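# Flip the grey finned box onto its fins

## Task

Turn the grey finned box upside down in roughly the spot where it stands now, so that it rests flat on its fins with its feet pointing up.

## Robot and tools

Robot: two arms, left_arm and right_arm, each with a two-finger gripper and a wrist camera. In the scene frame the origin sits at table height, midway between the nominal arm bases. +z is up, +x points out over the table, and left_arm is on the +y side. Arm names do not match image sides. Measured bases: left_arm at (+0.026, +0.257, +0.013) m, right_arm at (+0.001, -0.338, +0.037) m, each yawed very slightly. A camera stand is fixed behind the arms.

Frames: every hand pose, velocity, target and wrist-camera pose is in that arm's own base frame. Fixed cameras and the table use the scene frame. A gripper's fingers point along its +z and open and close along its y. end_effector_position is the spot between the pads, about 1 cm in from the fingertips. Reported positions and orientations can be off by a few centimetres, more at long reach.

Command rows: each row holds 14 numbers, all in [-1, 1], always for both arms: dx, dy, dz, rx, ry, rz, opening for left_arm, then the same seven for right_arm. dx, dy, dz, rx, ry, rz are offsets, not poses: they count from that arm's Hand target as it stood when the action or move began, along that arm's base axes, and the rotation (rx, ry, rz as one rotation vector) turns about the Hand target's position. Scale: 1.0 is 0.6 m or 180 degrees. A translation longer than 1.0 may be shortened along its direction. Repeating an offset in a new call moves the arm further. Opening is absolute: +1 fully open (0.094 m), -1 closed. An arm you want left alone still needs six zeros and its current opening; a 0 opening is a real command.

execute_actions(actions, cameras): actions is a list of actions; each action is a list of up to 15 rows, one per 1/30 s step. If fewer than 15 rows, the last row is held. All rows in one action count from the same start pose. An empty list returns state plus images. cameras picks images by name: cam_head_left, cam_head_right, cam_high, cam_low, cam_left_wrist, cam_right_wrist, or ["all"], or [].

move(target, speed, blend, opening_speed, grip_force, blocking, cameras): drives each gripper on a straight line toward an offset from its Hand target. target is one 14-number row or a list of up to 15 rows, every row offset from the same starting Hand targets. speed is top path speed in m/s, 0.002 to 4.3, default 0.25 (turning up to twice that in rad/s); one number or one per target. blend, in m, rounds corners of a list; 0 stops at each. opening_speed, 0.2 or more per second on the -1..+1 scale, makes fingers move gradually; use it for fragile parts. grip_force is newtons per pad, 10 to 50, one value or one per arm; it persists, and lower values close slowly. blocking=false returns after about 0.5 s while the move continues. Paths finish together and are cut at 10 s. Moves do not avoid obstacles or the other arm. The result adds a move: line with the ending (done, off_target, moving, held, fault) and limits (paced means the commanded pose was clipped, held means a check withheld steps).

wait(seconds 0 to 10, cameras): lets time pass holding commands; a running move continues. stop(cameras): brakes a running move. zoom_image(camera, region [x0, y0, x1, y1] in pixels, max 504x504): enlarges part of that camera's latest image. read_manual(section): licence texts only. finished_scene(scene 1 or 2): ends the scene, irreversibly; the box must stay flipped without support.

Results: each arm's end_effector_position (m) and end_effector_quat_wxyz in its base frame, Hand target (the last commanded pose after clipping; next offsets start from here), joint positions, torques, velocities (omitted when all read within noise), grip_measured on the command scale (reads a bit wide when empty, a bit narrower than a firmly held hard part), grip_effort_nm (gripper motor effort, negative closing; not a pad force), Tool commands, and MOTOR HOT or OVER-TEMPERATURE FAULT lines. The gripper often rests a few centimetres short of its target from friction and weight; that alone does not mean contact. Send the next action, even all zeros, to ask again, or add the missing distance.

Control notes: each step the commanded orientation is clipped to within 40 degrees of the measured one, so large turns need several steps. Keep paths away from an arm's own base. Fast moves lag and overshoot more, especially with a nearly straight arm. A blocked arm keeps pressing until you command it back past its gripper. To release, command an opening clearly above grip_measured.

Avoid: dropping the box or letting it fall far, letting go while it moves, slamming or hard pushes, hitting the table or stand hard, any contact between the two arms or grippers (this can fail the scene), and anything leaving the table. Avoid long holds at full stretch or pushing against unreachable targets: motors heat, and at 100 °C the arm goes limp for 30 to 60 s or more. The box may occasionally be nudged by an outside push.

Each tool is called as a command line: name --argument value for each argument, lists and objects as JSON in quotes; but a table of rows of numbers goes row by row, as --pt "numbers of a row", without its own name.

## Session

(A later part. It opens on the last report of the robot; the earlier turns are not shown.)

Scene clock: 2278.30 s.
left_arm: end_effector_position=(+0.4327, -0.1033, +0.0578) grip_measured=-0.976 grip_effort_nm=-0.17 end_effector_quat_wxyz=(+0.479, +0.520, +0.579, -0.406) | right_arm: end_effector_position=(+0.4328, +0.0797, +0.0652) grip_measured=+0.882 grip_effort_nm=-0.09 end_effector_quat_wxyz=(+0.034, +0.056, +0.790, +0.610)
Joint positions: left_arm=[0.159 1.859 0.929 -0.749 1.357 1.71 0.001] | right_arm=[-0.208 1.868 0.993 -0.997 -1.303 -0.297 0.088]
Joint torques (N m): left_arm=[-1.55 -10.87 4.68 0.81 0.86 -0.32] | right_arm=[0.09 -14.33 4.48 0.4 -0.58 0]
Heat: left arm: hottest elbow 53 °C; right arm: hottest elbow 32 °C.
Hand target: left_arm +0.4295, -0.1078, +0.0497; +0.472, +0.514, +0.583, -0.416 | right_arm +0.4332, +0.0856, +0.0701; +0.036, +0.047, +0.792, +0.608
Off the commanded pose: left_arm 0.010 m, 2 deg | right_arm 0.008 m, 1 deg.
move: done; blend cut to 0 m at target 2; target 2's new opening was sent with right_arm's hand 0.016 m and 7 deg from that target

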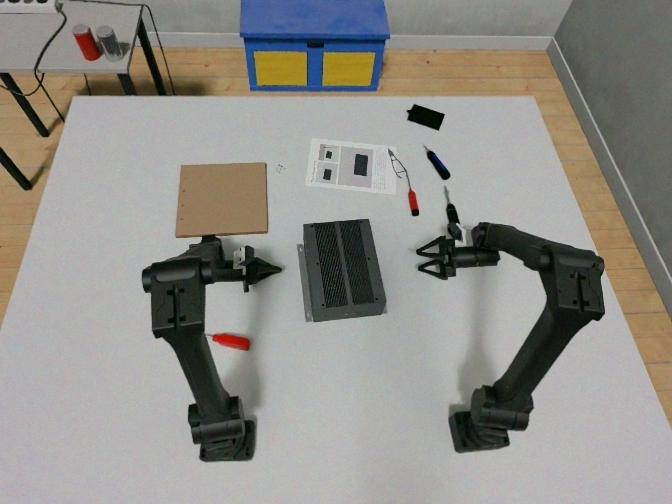

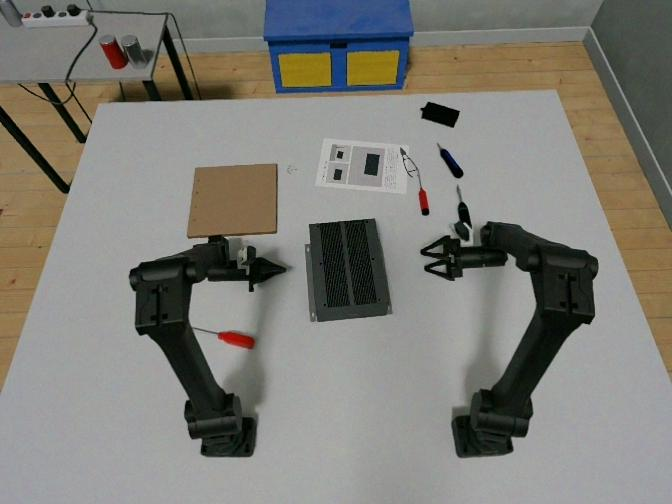

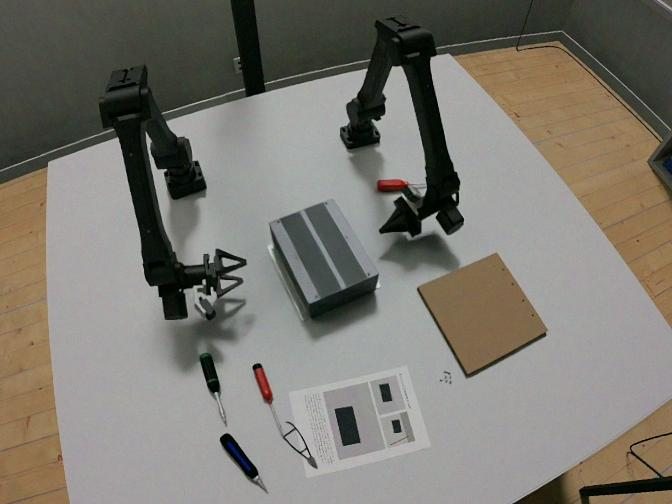

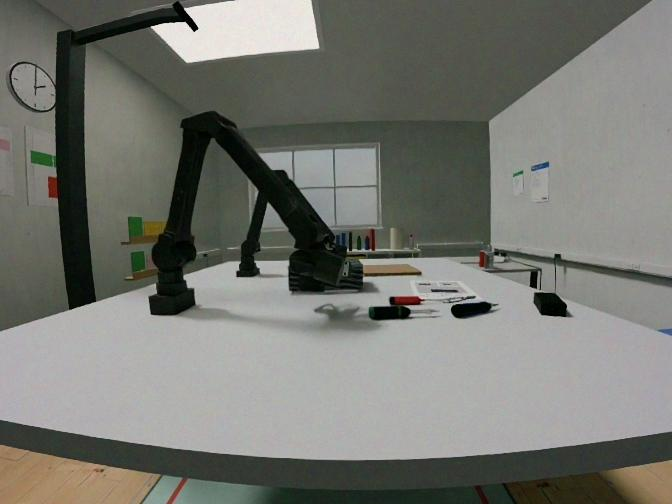

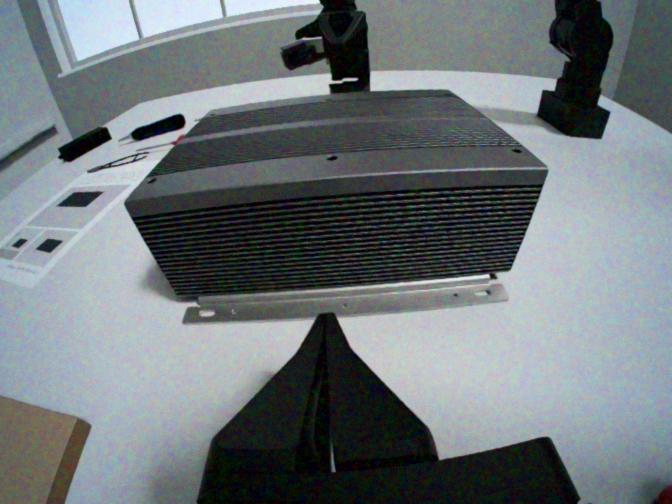

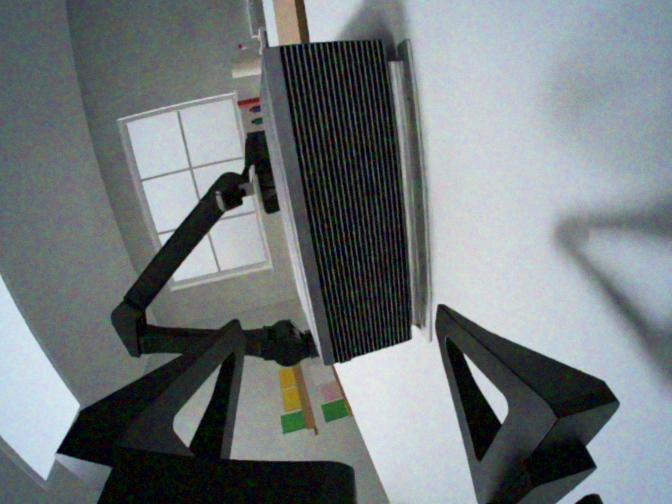

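move --target '[0,-0.07,-0.072,0,0,0,-0.98,0,0.1257,-0.087,0,0,0,0.88]' --speed 0.1 --cameras '["cam_head_left","cam_left_wrist","cam_right_wrist","cam_low"]'

Scene clock: 2298.23 s.
left_arm: end_effector_position=(+0.4337, -0.1462, +0.0162) grip_measured=-0.976 grip_effort_nm=-0.17 end_effector_quat_wxyz=(+0.480, +0.519, +0.577, -0.409) | right_arm: end_effector_position=(+0.4337, +0.1555, +0.0170) grip_measured=+0.882 grip_effort_nm=-0.09 end_effector_quat_wxyz=(+0.036, +0.052, +0.791, +0.608)
Joint positions: left_arm=[0.056 1.921 0.814 -0.114 1.351 1.24 0.001] | right_arm=[-0.026 1.895 0.816 -0.138 -1.293 0.373 0.088]
Joint torques (N m): left_arm=[-1.44 -10.7 3.97 1.59 0.6 -0.34] | right_arm=[0.21 -12.86 4.1 1.61 -0.54 -0.06]
Heat: left arm: hottest elbow 50 °C; right arm: hottest elbow 32 °C.
Hand target: left_arm +0.4295, -0.1498, +0.0065; +0.472, +0.514, +0.583, -0.416 | right_arm +0.4333, +0.1610, +0.0179; +0.036, +0.047, +0.792, +0.608
Off the commanded pose: left_arm 0.011 m, 2 deg | right_arm 0.006 m, 1 deg.
move: off_target (left_arm)
Images, in order (width x height): cam_head_left 672x504, cam_low 672x504, cam_left_wrist 672x504, cam_right_wrist 672x504.

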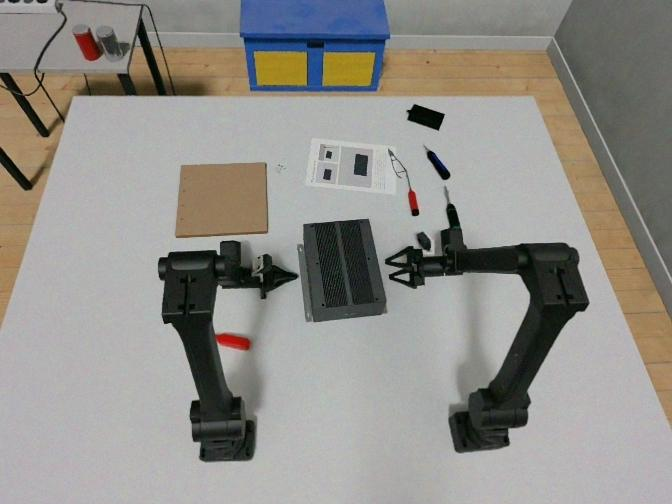

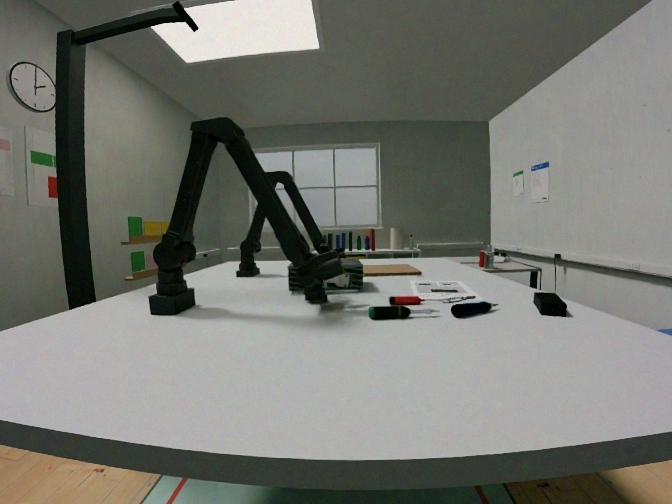

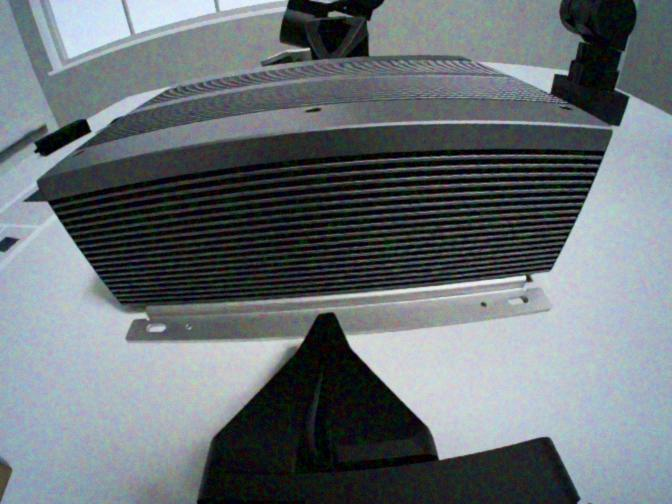

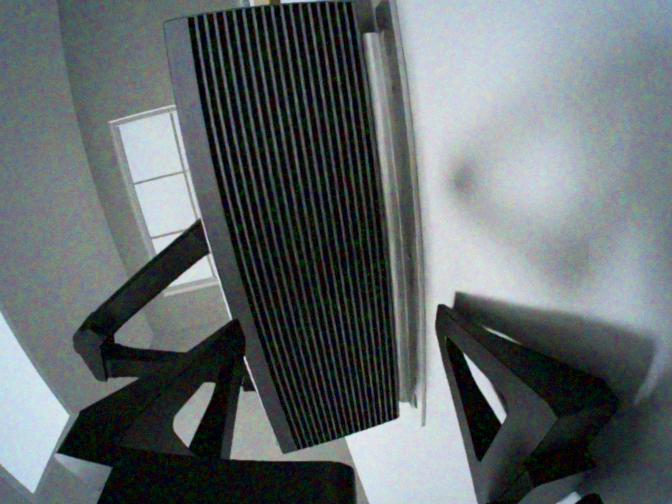

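move --target '[0,-0.05,-0.01,0,0,0,-0.98,0,0.02,-0.004,0,0,0,0.75]' --speed 0.05 --cameras '["cam_left_wrist","cam_right_wrist"]'

Scene clock: 2318.77 s.
left_arm: end_effector_position=(+0.4347, -0.1764, +0.0132) grip_measured=-0.976 grip_effort_nm=-0.16 end_effector_quat_wxyz=(+0.481, +0.521, +0.575, -0.408) | right_arm: end_effector_position=(+0.4343, +0.1673, +0.0164) grip_measured=+0.752 grip_effort_nm=-0.09 end_effector_quat_wxyz=(+0.038, +0.051, +0.791, +0.608)
Joint positions: left_arm=[-0.017 1.933 0.765 0.218 1.317 0.968 0.001] | right_arm=[0.002 1.895 0.797 -0.022 -1.282 0.47 0.082]
Joint torques (N m): left_arm=[-1.49 -9.99 3.82 1.94 0.51 -0.32] | right_arm=[0.15 -12.04 3.81 1.65 -0.51 -0.05]
Heat: left arm: hottest elbow 48 °C; right arm: hottest elbow 32 °C.
Hand target: left_arm +0.4295, -0.1798, +0.0005; +0.472, +0.514, +0.583, -0.416 | right_arm +0.4331, +0.1731, +0.0154; +0.036, +0.047, +0.792, +0.608
Off the commanded pose: left_arm 0.014 m, 2 deg | right_arm 0.006 m, 1 deg.
move: off_target (left_arm)
Images, in order (width x height): cam_left_wrist 672x504, cam_right_wrist 672x504.

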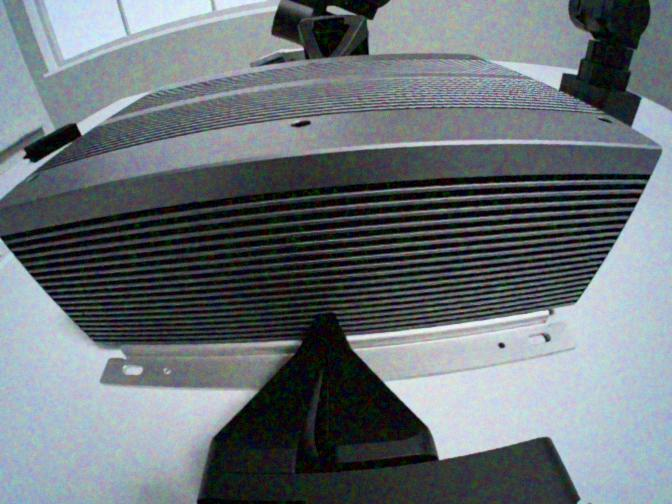

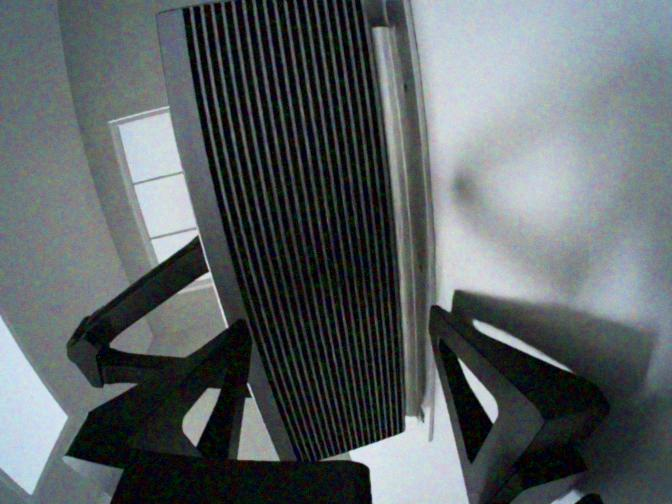

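move --pt "0 0 0 0 0 0 -0.98 0 -0.02 0 -0.0061 0.0007 0 0.75" --pt "0 -0.02 0 0 0 0 -0.98 0 -0.02 -0.0115 -0.0061 0.0007 0 0.75" --speed 0.05 --cameras '["cam_left_wrist","cam_right_wrist"]'

Scene clock: 2337.90 s.
left_arm: end_effector_position=(+0.4371, -0.1770, +0.0111) grip_measured=-0.976 grip_effort_nm=-0.16 end_effector_quat_wxyz=(+0.484, +0.512, +0.584, -0.403) | right_arm: end_effector_position=(+0.4226, +0.1669, +0.0102) grip_measured=+0.752 grip_effort_nm=-0.09 end_effector_quat_wxyz=(+0.024, +0.048, +0.797, +0.602)
Joint positions: left_arm=[-0.021 1.94 0.748 0.316 1.297 0.883 0.001] | right_arm=[0.002 1.895 0.797 -0.128 -1.274 0.379 0.082]
Joint torques (N m): left_arm=[-3.6 -9.99 3.97 2.15 0.58 -0.33] | right_arm=[-1.49 -11.28 5.53 1.32 -0.54 -0.19]
Heat: left arm: hottest elbow 46 °C; right arm: hottest elbow 32 °C.
Hand target: left_arm +0.4295, -0.1917, +0.0005; +0.472, +0.514, +0.583, -0.416 | right_arm +0.4332, +0.1611, +0.0087; +0.036, +0.047, +0.798, +0.600
Off the commanded pose: left_arm 0.020 m, 2 deg | right_arm 0.012 m, 1 deg.
move: off_target (left_arm, right_arm)
Images, in order (width x height): cam_left_wrist 672x504, cam_right_wrist 672x504.

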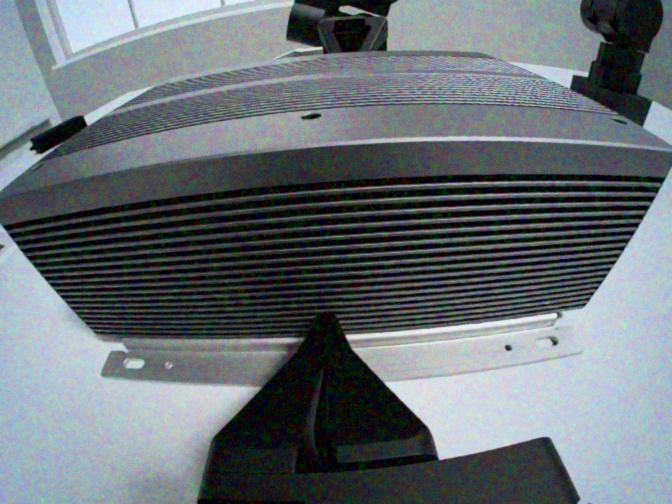

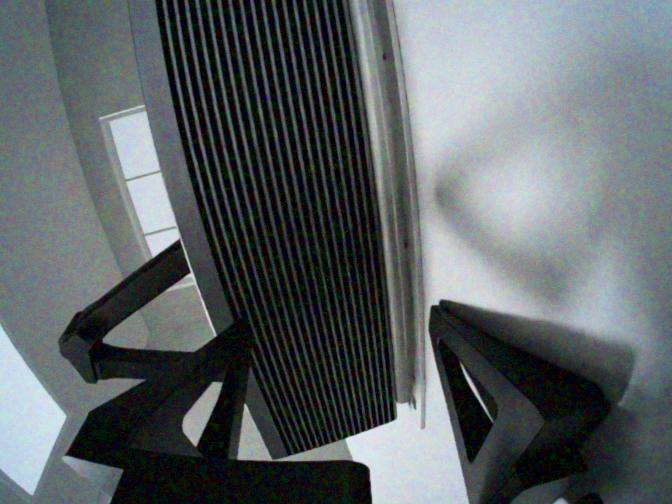

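move --pt "0 -0.03 0 0 0 0 -0.98 0 0.05 0 0 0 0 0.75" --speed 0.04 --cameras '["cam_left_wrist","cam_right_wrist","cam_low"]'

Scene clock: 2348.00 s.
left_arm: end_effector_position=(+0.4382, -0.1808, +0.0112) grip_measured=-0.976 grip_effort_nm=-0.16 end_effector_quat_wxyz=(+0.488, +0.501, +0.593, -0.399) | right_arm: end_effector_position=(+0.4351, +0.1747, +0.0131) grip_measured=+0.751 grip_effort_nm=-0.07 end_effector_quat_wxyz=(+0.045, +0.056, +0.795, +0.602)
Joint positions: left_arm=[-0.032 1.947 0.725 0.446 1.274 0.77 0.001] | right_arm=[0.023 1.895 0.775 0.087 -1.251 0.555 0.082]
Joint torques (N m): left_arm=[-6.18 -9.7 4.51 2.41 0.32 -0.29] | right_arm=[2.32 -11.28 4.6 1.94 -0.1 0.05]
Heat: left arm: hottest elbow 45 °C; right arm: hottest elbow 32 °C.
Hand target: left_arm +0.4294, -0.2097, +0.0004; +0.472, +0.514, +0.583, -0.416 | right_arm +0.4332, +0.1911, +0.0086; +0.035, +0.047, +0.798, +0.600
Off the commanded pose: left_arm 0.032 m, 3 deg | right_arm 0.017 m, 2 deg.
move: off_target (left_arm, right_arm)
Images, in order (width x height): cam_low 672x504, cam_left_wrist 672x504, cam_right_wrist 672x504.

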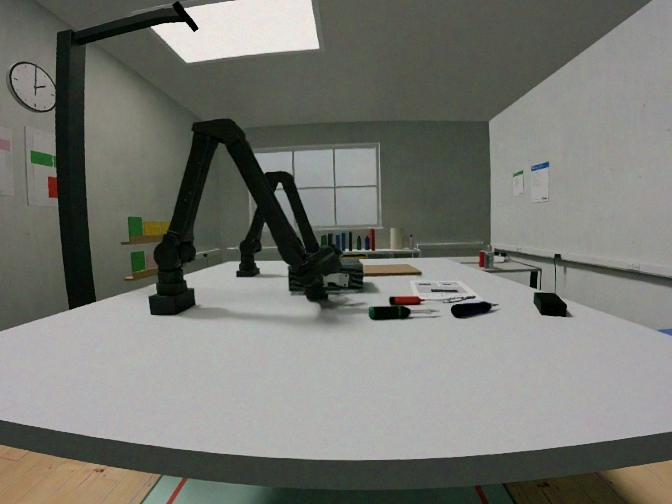

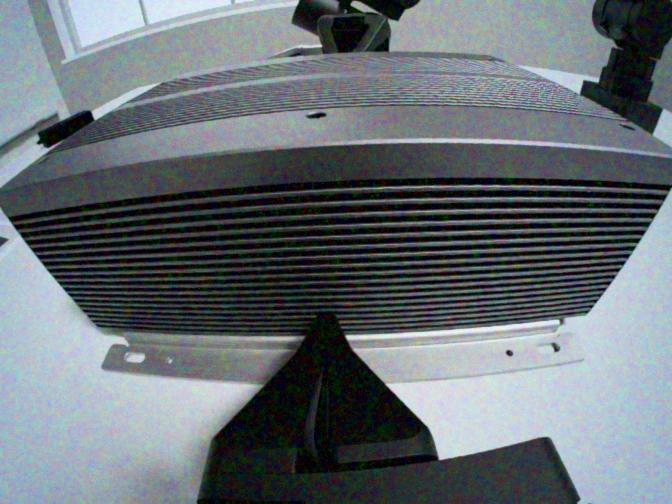

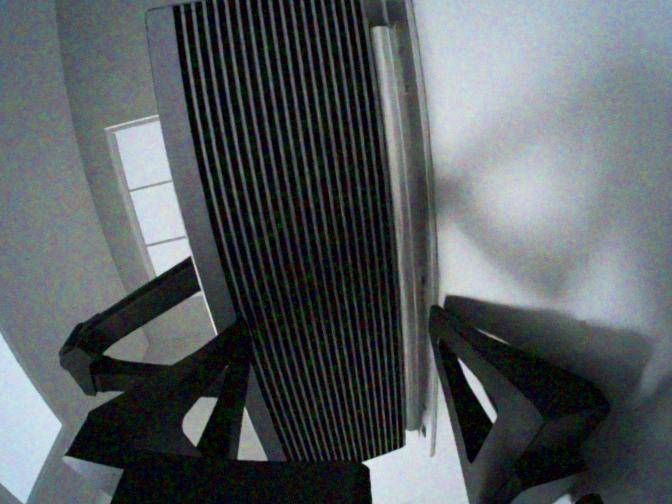

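move --pt "0 -0.035 0 0 0 0 -0.98 0 0.05 -0.009 0 0 0 0.75" --speed 0.04 --cameras '["cam_left_wrist","cam_right_wrist"]'

Scene clock: 2358.63 s.
left_arm: end_effector_position=(+0.4438, -0.1831, +0.0116) grip_measured=-0.976 grip_effort_nm=-0.16 end_effector_quat_wxyz=(+0.495, +0.490, +0.603, -0.389) | right_arm: end_effector_position=(+0.4447, +0.1738, +0.0126) grip_measured=+0.751 grip_effort_nm=-0.07 end_effector_quat_wxyz=(+0.065, +0.078, +0.792, +0.601)
Joint positions: left_arm=[-0.041 1.954 0.711 0.558 1.237 0.673 0.001] | right_arm=[0.025 1.904 0.746 0.277 -1.216 0.712 0.082]
Joint torques (N m): left_arm=[-9.41 -9.47 4.71 2.44 0.39 -0.34] | right_arm=[7.65 -9.7 4.45 1.96 0.07 0.04]
Heat: left arm: hottest elbow 45 °C; right arm: hottest elbow 32 °C.
Hand target: left_arm +0.4294, -0.2307, +0.0004; +0.472, +0.514, +0.583, -0.416 | right_arm +0.4333, +0.2210, +0.0031; +0.035, +0.047, +0.798, +0.600
Off the commanded pose: left_arm 0.051 m, 5 deg | right_arm 0.050 m, 5 deg.
move: off_target (left_arm, right_arm)
Images, in order (width x height): cam_left_wrist 672x504, cam_right_wrist 672x504.

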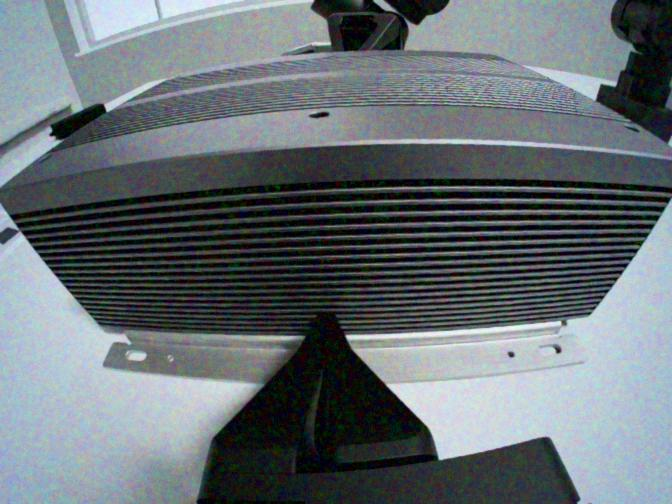

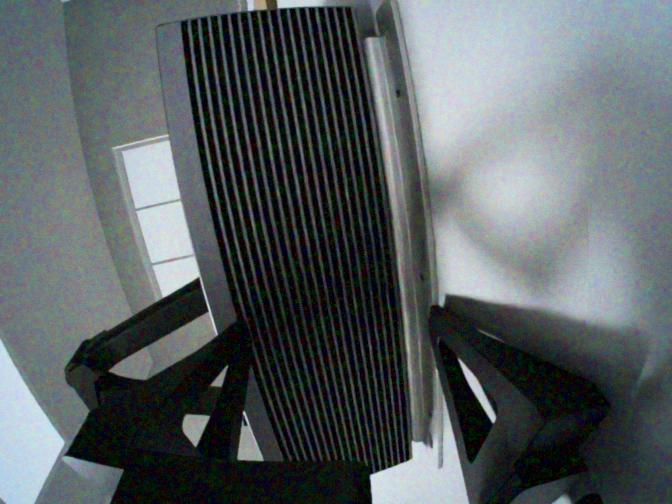

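move --pt "-0.01 -0.05 0 0 0 0 -0.98 -0.01 0.06 0 0 0 0 0.75" --speed 0.04 --cameras '["cam_left_wrist","cam_right_wrist"]'

Scene clock: 2365.63 s.
left_arm: end_effector_position=(+0.4474, -0.1847, +0.0121) grip_measured=-0.977 grip_effort_nm=-0.16 end_effector_quat_wxyz=(+0.505, +0.473, +0.619, -0.372) | right_arm: end_effector_position=(+0.4542, +0.1740, +0.0130) grip_measured=+0.751 grip_effort_nm=-0.06 end_effector_quat_wxyz=(+0.087, +0.113, +0.791, +0.594)
Joint positions: left_arm=[-0.053 1.957 0.682 0.689 1.175 0.568 0.001] | right_arm=[0.035 1.905 0.716 0.446 -1.146 0.871 0.082]
Joint torques (N m): left_arm=[-13.86 -9.11 4.86 2.52 0.76 -0.34] | right_arm=[12.4 -10.17 4.21 2.02 -0.71 -0.19]
Heat: left arm: hottest elbow 45 °C; right arm: hottest elbow 32 °C.
Hand target: left_arm +0.4235, -0.2607, +0.0003; +0.472, +0.514, +0.583, -0.416 | right_arm +0.4273, +0.2571, +0.0032; +0.036, +0.047, +0.798, +0.600
Off the commanded pose: left_arm 0.080 m, 9 deg | right_arm 0.088 m, 10 deg.
move: off_target (left_arm, right_arm)
Images, in order (width x height): cam_left_wrist 672x504, cam_right_wrist 672x504.

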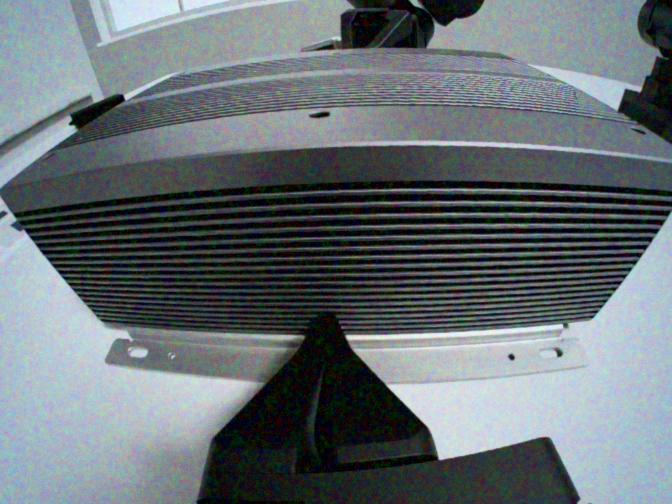

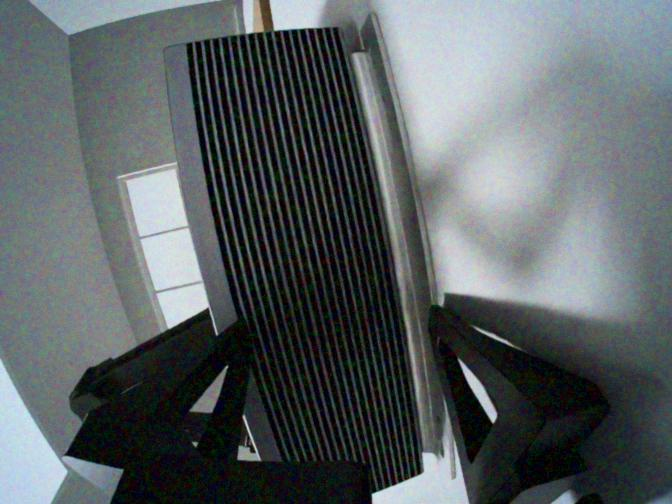

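move --pt "0 0 0 0 0 0 -0.98 -0.01 0.02 0.08 0 0 0.02 0.75" --speed 0.04 --cameras '["cam_left_wrist","cam_right_wrist"]'

Scene clock: 2373.50 s.
left_arm: end_effector_position=(+0.4474, -0.1854, +0.0122) grip_measured=-0.977 grip_effort_nm=-0.16 end_effector_quat_wxyz=(+0.505, +0.473, +0.618, -0.372) | right_arm: end_effector_position=(+0.4432, +0.1728, +0.0148) grip_measured=+0.749 grip_effort_nm=0.03 end_effector_quat_wxyz=(+0.043, +0.150, +0.800, +0.579)
Joint positions: left_arm=[-0.054 1.957 0.682 0.692 1.174 0.565 0.001] | right_arm=[0.035 1.855 0.718 0.266 -1.131 0.86 0.082]
Joint torques (N m): left_arm=[-13.74 -9.11 4.82 2.5 0.8 -0.34] | right_arm=[13.98 -16.21 5.68 1.58 -2.99 -0.59]
Heat: left arm: hottest elbow 44 °C; right arm: hottest elbow 32 °C.
Hand target: left_arm +0.4235, -0.2607, +0.0004; +0.472, +0.514, +0.583, -0.416 | right_arm +0.4212, +0.2690, +0.0512; +0.017, +0.022, +0.799, +0.601
Off the commanded pose: left_arm 0.080 m, 9 deg | right_arm 0.105 m, 15 deg.
move: off_target (left_arm, right_arm)
Images, in order (width x height): cam_left_wrist 672x504, cam_right_wrist 672x504.

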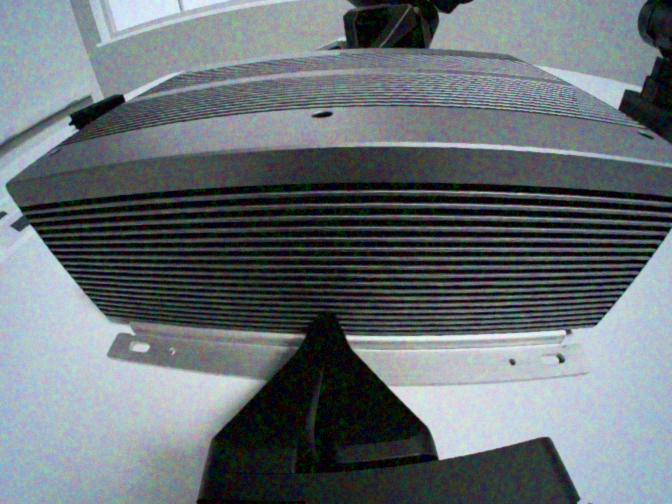

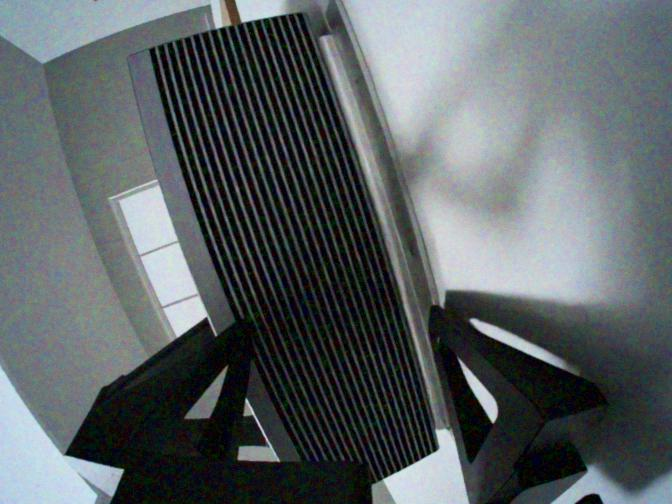

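move --pt "0 -0.03 0 0 0 0 -0.98 0 0.03 0.05 0 0 0.0 0.75" --speed 0.04 --cameras '["cam_left_wrist","cam_right_wrist","cam_low"]'

Scene clock: 2380.77 s.
left_arm: end_effector_position=(+0.4489, -0.1844, +0.0140) grip_measured=-0.977 grip_effort_nm=-0.16 end_effector_quat_wxyz=(+0.511, +0.464, +0.624, -0.366) | right_arm: end_effector_position=(+0.4428, +0.1820, +0.0389) grip_measured=+0.747 grip_effort_nm=0.13 end_effector_quat_wxyz=(+0.052, +0.143, +0.805, +0.573)
Joint positions: left_arm=[-0.055 1.957 0.669 0.747 1.151 0.519 0.001] | right_arm=[0.061 1.778 0.712 0.224 -1.1 0.873 0.082]
Joint torques (N m): left_arm=[-16.67 -8.64 5.35 2.36 0.5 -0.36] | right_arm=[15.56 -15.91 7.27 1.98 -3.07 -0.14]
Heat: left arm: hottest elbow 44 °C; right arm: hottest elbow 32 °C.
Hand target: left_arm +0.4235, -0.2786, +0.0004; +0.472, +0.514, +0.583, -0.416 | right_arm +0.4212, +0.2871, +0.0812; +0.017, +0.022, +0.799, +0.601
Off the commanded pose: left_arm 0.099 m, 10 deg | right_arm 0.115 m, 15 deg.
move: off_target (left_arm, right_arm)
Images, in order (width x height): cam_low 672x504, cam_left_wrist 672x504, cam_right_wrist 672x504.

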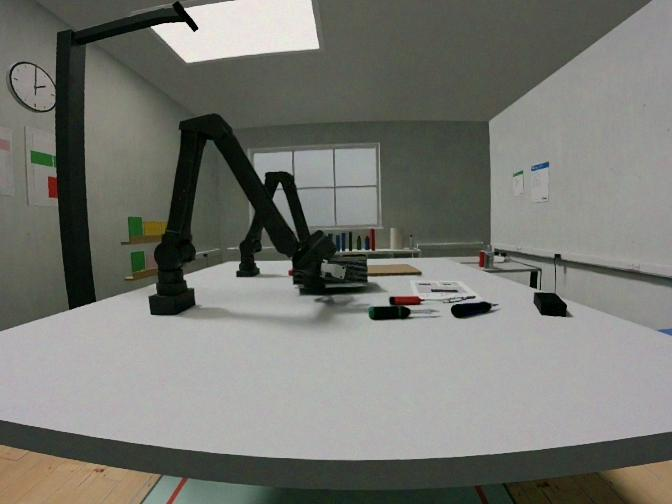

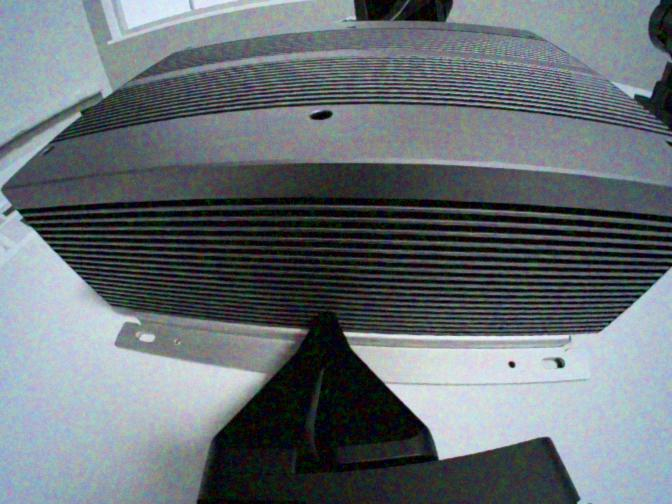

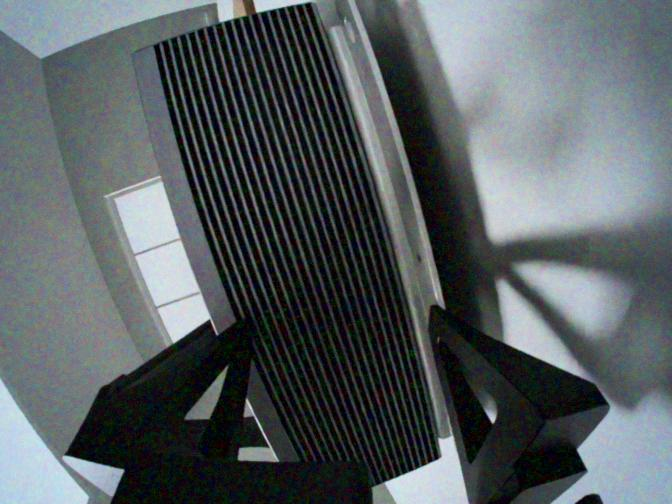

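move --pt "0 0 0 0 0 0 -0.98 0 0 0 0 0 0 1.0" --speed 0.04 --opening_speed 0.3 --cameras '["cam_right_wrist"]'

zoom_image --camera "cam_right_wrist" --region '[360, 230, 520, 390]'

zoom_image --camera "cam_right_wrist" --region '[150, 230, 310, 390]'

Scene clock: 2414.70 s.
left_arm: end_effector_position=(+0.4497, -0.1845, +0.0138) grip_measured=-0.977 grip_effort_nm=-0.15 end_effector_quat_wxyz=(+0.512, +0.463, +0.626, -0.364) | right_arm: end_effector_position=(+0.4438, +0.1803, +0.0351) grip_measured=+0.840 grip_effort_nm=1.25 end_effector_quat_wxyz=(+0.053, +0.151, +0.809, +0.565)
Joint positions: left_arm=[-0.056 1.957 0.669 0.75 1.145 0.518 0.001] | right_arm=[0.061 1.778 0.712 0.213 -1.078 0.872 0.086]
Joint torques (N m): left_arm=[-16.56 -8.59 5.41 2.3 0.77 -0.32] | right_arm=[15.33 -15.56 7.34 2.09 -4.16 -0.23]
Heat: left arm: hottest elbow 44 °C; right arm: hottest wrist yaw 41 °C.
Hand target: left_arm +0.4234, -0.2787, +0.0004; +0.472, +0.514, +0.583, -0.416 | right_arm +0.4212, +0.2871, +0.0812; +0.017, +0.022, +0.799, +0.601
Off the commanded pose: left_arm 0.099 m, 11 deg | right_arm 0.119 m, 16 deg.
move: off_target (left_arm, right_arm)
Images, in order (width x height): cam_right_wrist 672x504.

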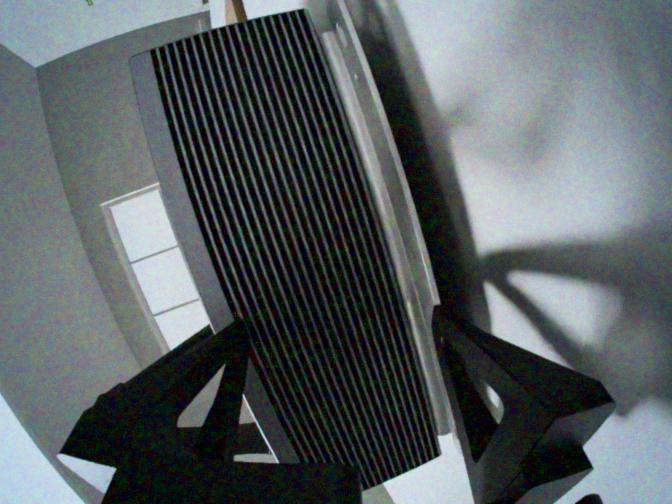

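Scaled by 3.150 from the camera's 672x504 image, which has a finer 960x720 frame.

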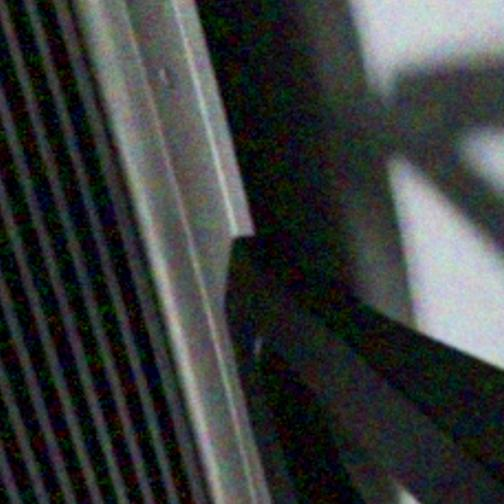

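Scaled by 3.150 from the camera's 672x504 image, which has a finer 960x720 frame.

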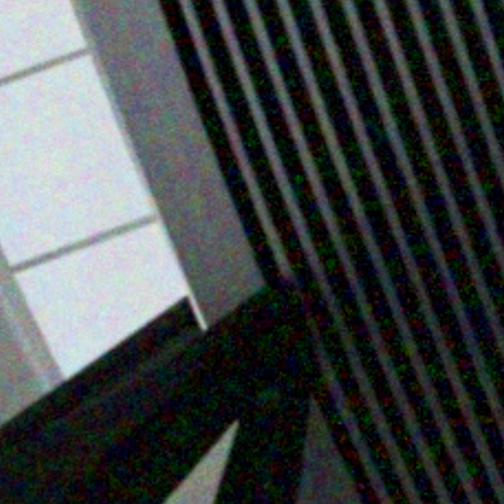

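move --pt "0 0 0 0 0 0 -0.98 0 0 0 0 0 -0.03 0.75" --speed 0.04 --cameras '["cam_right_wrist","cam_left_wrist"]'

Scene clock: 2489.07 s.
left_arm: end_effector_position=(+0.4511, -0.1846, +0.0140) grip_measured=-0.977 grip_effort_nm=-0.15 end_effector_quat_wxyz=(+0.514, +0.464, +0.626, -0.360) | right_arm: end_effector_position=(+0.4408, +0.1831, +0.0417) grip_measured=+0.746 grip_effort_nm=0.19 end_effector_quat_wxyz=(+0.072, +0.182, +0.799, +0.568)
Joint positions: left_arm=[-0.058 1.957 0.669 0.757 1.137 0.517 0.001] | right_arm=[0.078 1.752 0.652 0.378 -1.024 1.024 0.082]
Joint torques (N m): left_arm=[-16.38 -8.59 5.48 1.98 1.06 -0.31] | right_arm=[15.44 -13.74 6.86 3.12 -2.73 -0.12]
Heat: left arm: hottest elbow 43 °C; right arm: hottest wrist yaw 67 °C.
Hand target: left_arm +0.4235, -0.2786, +0.0004; +0.472, +0.514, +0.583, -0.416 | right_arm +0.4212, +0.2870, +0.0812; +0.045, +0.060, +0.797, +0.600
Off the commanded pose: left_arm 0.099 m, 11 deg | right_arm 0.113 m, 15 deg.
move: off_target (left_arm, right_arm)
Images, in order (width x height): cam_left_wrist 672x504, cam_right_wrist 672x504.

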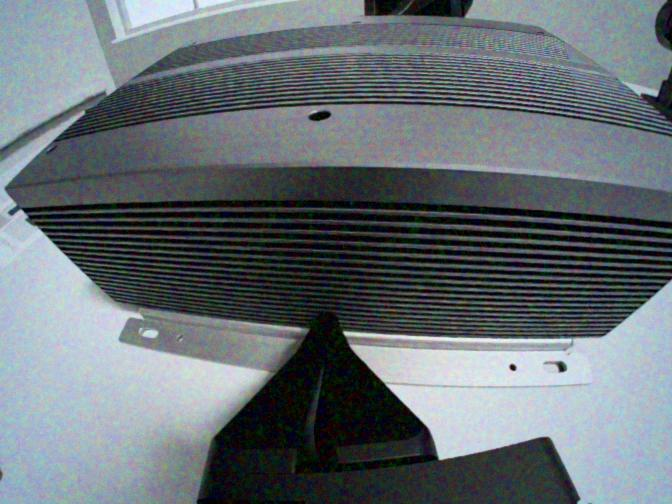

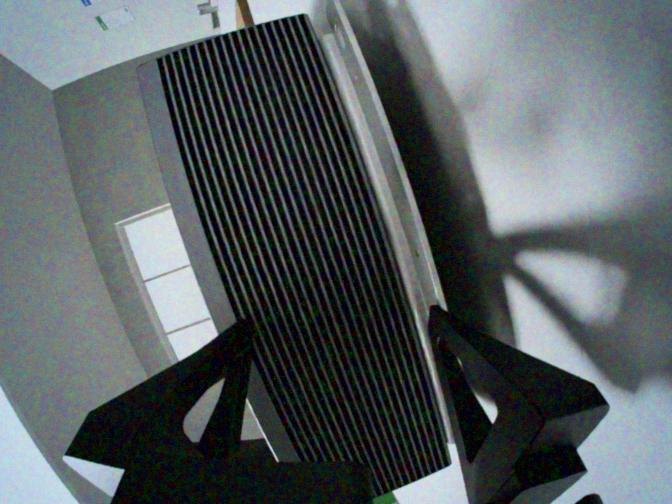

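move --pt "0 0 0 0 0 0 -0.98 0 0.03 0.09 -0.055 0.007 -0.02 0.75" --speed 0.06 --cameras '["cam_right_wrist","cam_low"]'

Scene clock: 2497.20 s.
left_arm: end_effector_position=(+0.4522, -0.1849, +0.0159) grip_measured=-0.977 grip_effort_nm=-0.15 end_effector_quat_wxyz=(+0.518, +0.466, +0.622, -0.357) | right_arm: end_effector_position=(+0.4256, +0.2038, +0.0896) grip_measured=+0.744 grip_effort_nm=0.30 end_effector_quat_wxyz=(+0.075, +0.211, +0.845, +0.485)
Joint positions: left_arm=[-0.058 1.957 0.669 0.771 1.136 0.516 0.001] | right_arm=[0.18 1.499 0.684 -0.022 -0.798 0.991 0.082]
Joint torques (N m): left_arm=[-16.32 -8.64 5.45 1.31 1.07 -0.28] | right_arm=[13.22 -10.11 12.11 2.35 -3.21 -0.32]
Heat: left arm: hottest elbow 43 °C; right arm: hottest wrist yaw 63 °C.
Hand target: left_arm +0.4234, -0.2787, +0.0004; +0.472, +0.514, +0.583, -0.416 | right_arm +0.4211, +0.3051, +0.1352; +0.060, +0.087, +0.844, +0.526
Off the commanded pose: left_arm 0.099 m, 11 deg | right_arm 0.111 m, 15 deg.
move: off_target (left_arm, right_arm)
Images, in order (width x height): cam_low 672x504, cam_right_wrist 672x504.

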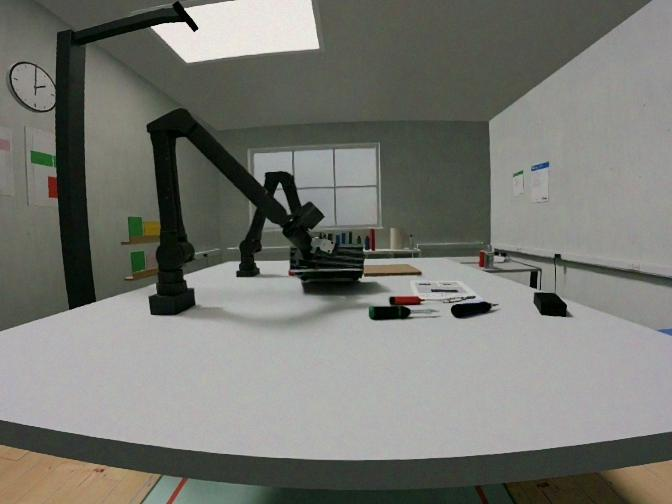

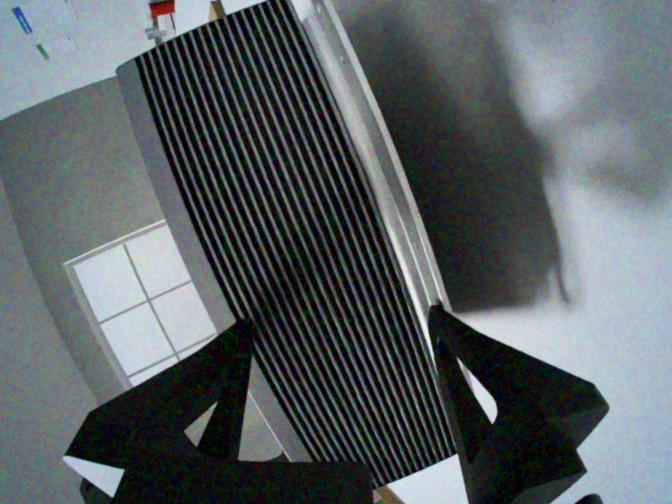

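move --pt "0 0 0 0 0 0 -0.98 0 0.055 0.085 -0.066 0.008 -0.028 0.75" --speed 0.06 --cameras '["cam_right_wrist","cam_left_wrist"]'

Scene clock: 2507.00 s.
left_arm: end_effector_position=(+0.4680, -0.2084, +0.0154) grip_measured=-0.977 grip_effort_nm=-0.16 end_effector_quat_wxyz=(+0.517, +0.478, +0.613, -0.358) | right_arm: end_effector_position=(+0.3494, +0.2550, +0.0789) grip_measured=+0.754 grip_effort_nm=-0.25 end_effector_quat_wxyz=(-0.008, +0.215, +0.917, +0.336)
Joint positions: left_arm=[-0.109 1.984 0.729 0.763 1.112 0.504 0.001] | right_arm=[0.425 1.402 0.74 -0.46 -0.536 1.011 0.082]
Joint torques (N m): left_arm=[-12.57 -10.52 2.67 1.65 1.81 -0.24] | right_arm=[5.3 -13.63 19.96 4.12 -2.09 -0.12]
Heat: left arm: hottest elbow 43 °C; right arm: hottest wrist yaw 61 °C.
Hand target: left_arm +0.4235, -0.2787, +0.0004; +0.472, +0.514, +0.583, -0.416 | right_arm +0.4213, +0.3380, +0.1862; +0.081, +0.124, +0.890, +0.432
Off the commanded pose: left_arm 0.085 m, 10 deg | right_arm 0.153 m, 19 deg.
move: off_target (left_arm, right_arm)
Images, in order (width x height): cam_left_wrist 672x504, cam_right_wrist 672x504.

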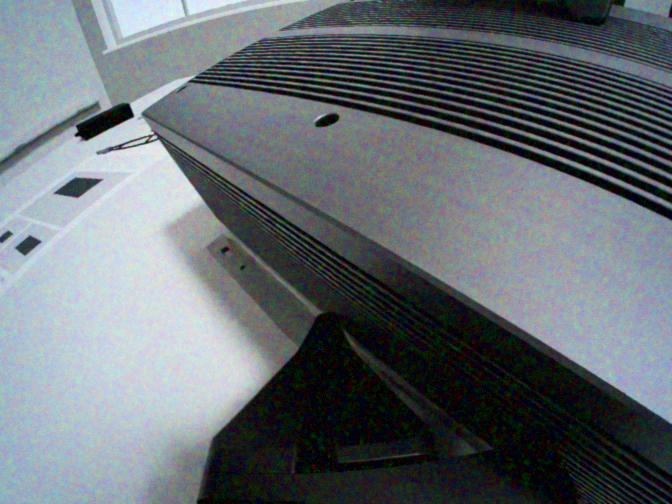

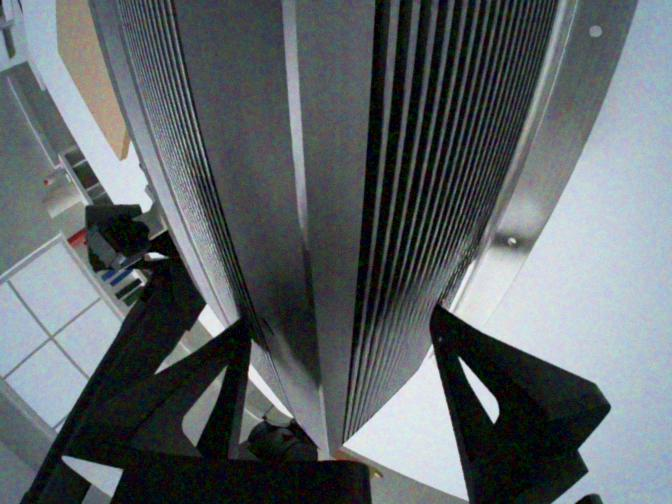

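execute_actions --actions '[]' --cameras '["cam_head_left","cam_head_right","cam_high","cam_low"]'

Scene clock: 2514.23 s.
left_arm: end_effector_position=(+0.4680, -0.2084, +0.0154) grip_measured=-0.977 grip_effort_nm=-0.16 end_effector_quat_wxyz=(+0.517, +0.478, +0.613, -0.358) | right_arm: end_effector_position=(+0.3494, +0.2550, +0.0789) grip_measured=+0.754 grip_effort_nm=-0.25 end_effector_quat_wxyz=(-0.008, +0.215, +0.917, +0.336)
Joint positions: left_arm=[-0.109 1.984 0.729 0.763 1.112 0.504 0.001] | right_arm=[0.425 1.402 0.74 -0.46 -0.536 1.011 0.082]
Joint velocities: within noise
Joint torques (N m): left_arm=[-12.45 -10.64 2.73 1.65 1.8 -0.24] | right_arm=[5.42 -12.98 20.05 4.11 -2.05 -0.18]
Heat: left arm: hottest elbow 43 °C; right arm: hottest wrist yaw 57 °C.
Hand target: left_arm +0.4235, -0.2787, +0.0004; +0.472, +0.514, +0.583, -0.416 | right_arm +0.4213, +0.3380, +0.1862; +0.081, +0.124, +0.890, +0.432
Tool commands: left_gripper/opening=-0.98 right_gripper/opening=+0.75
Off the commanded pose: left_arm 0.085 m, 10 deg | right_arm 0.153 m, 19 deg.
Images, in order (width x height): cam_head_left 672x504, cam_head_right 672x504, cam_high 672x504, cam_low 672x504.

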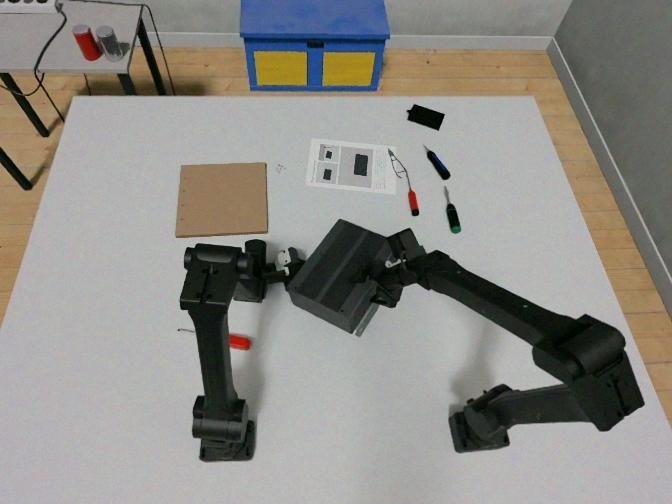

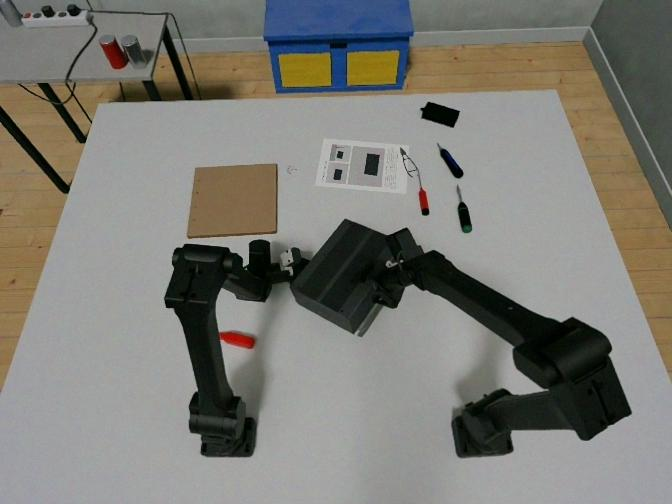

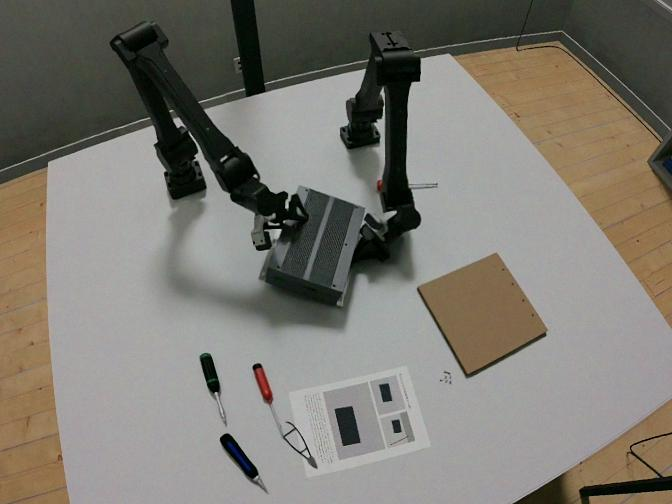

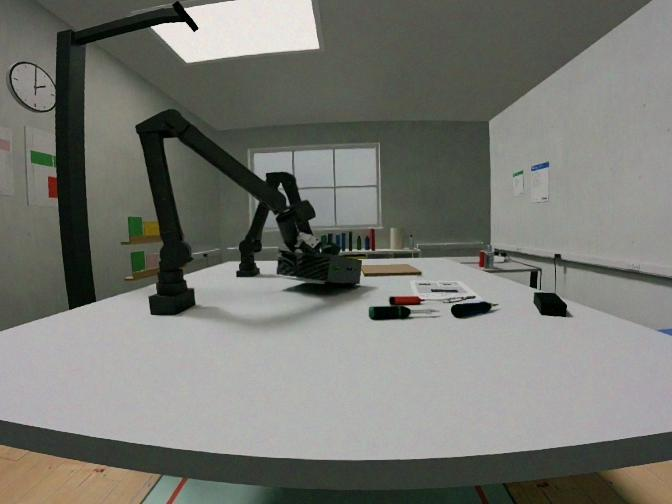

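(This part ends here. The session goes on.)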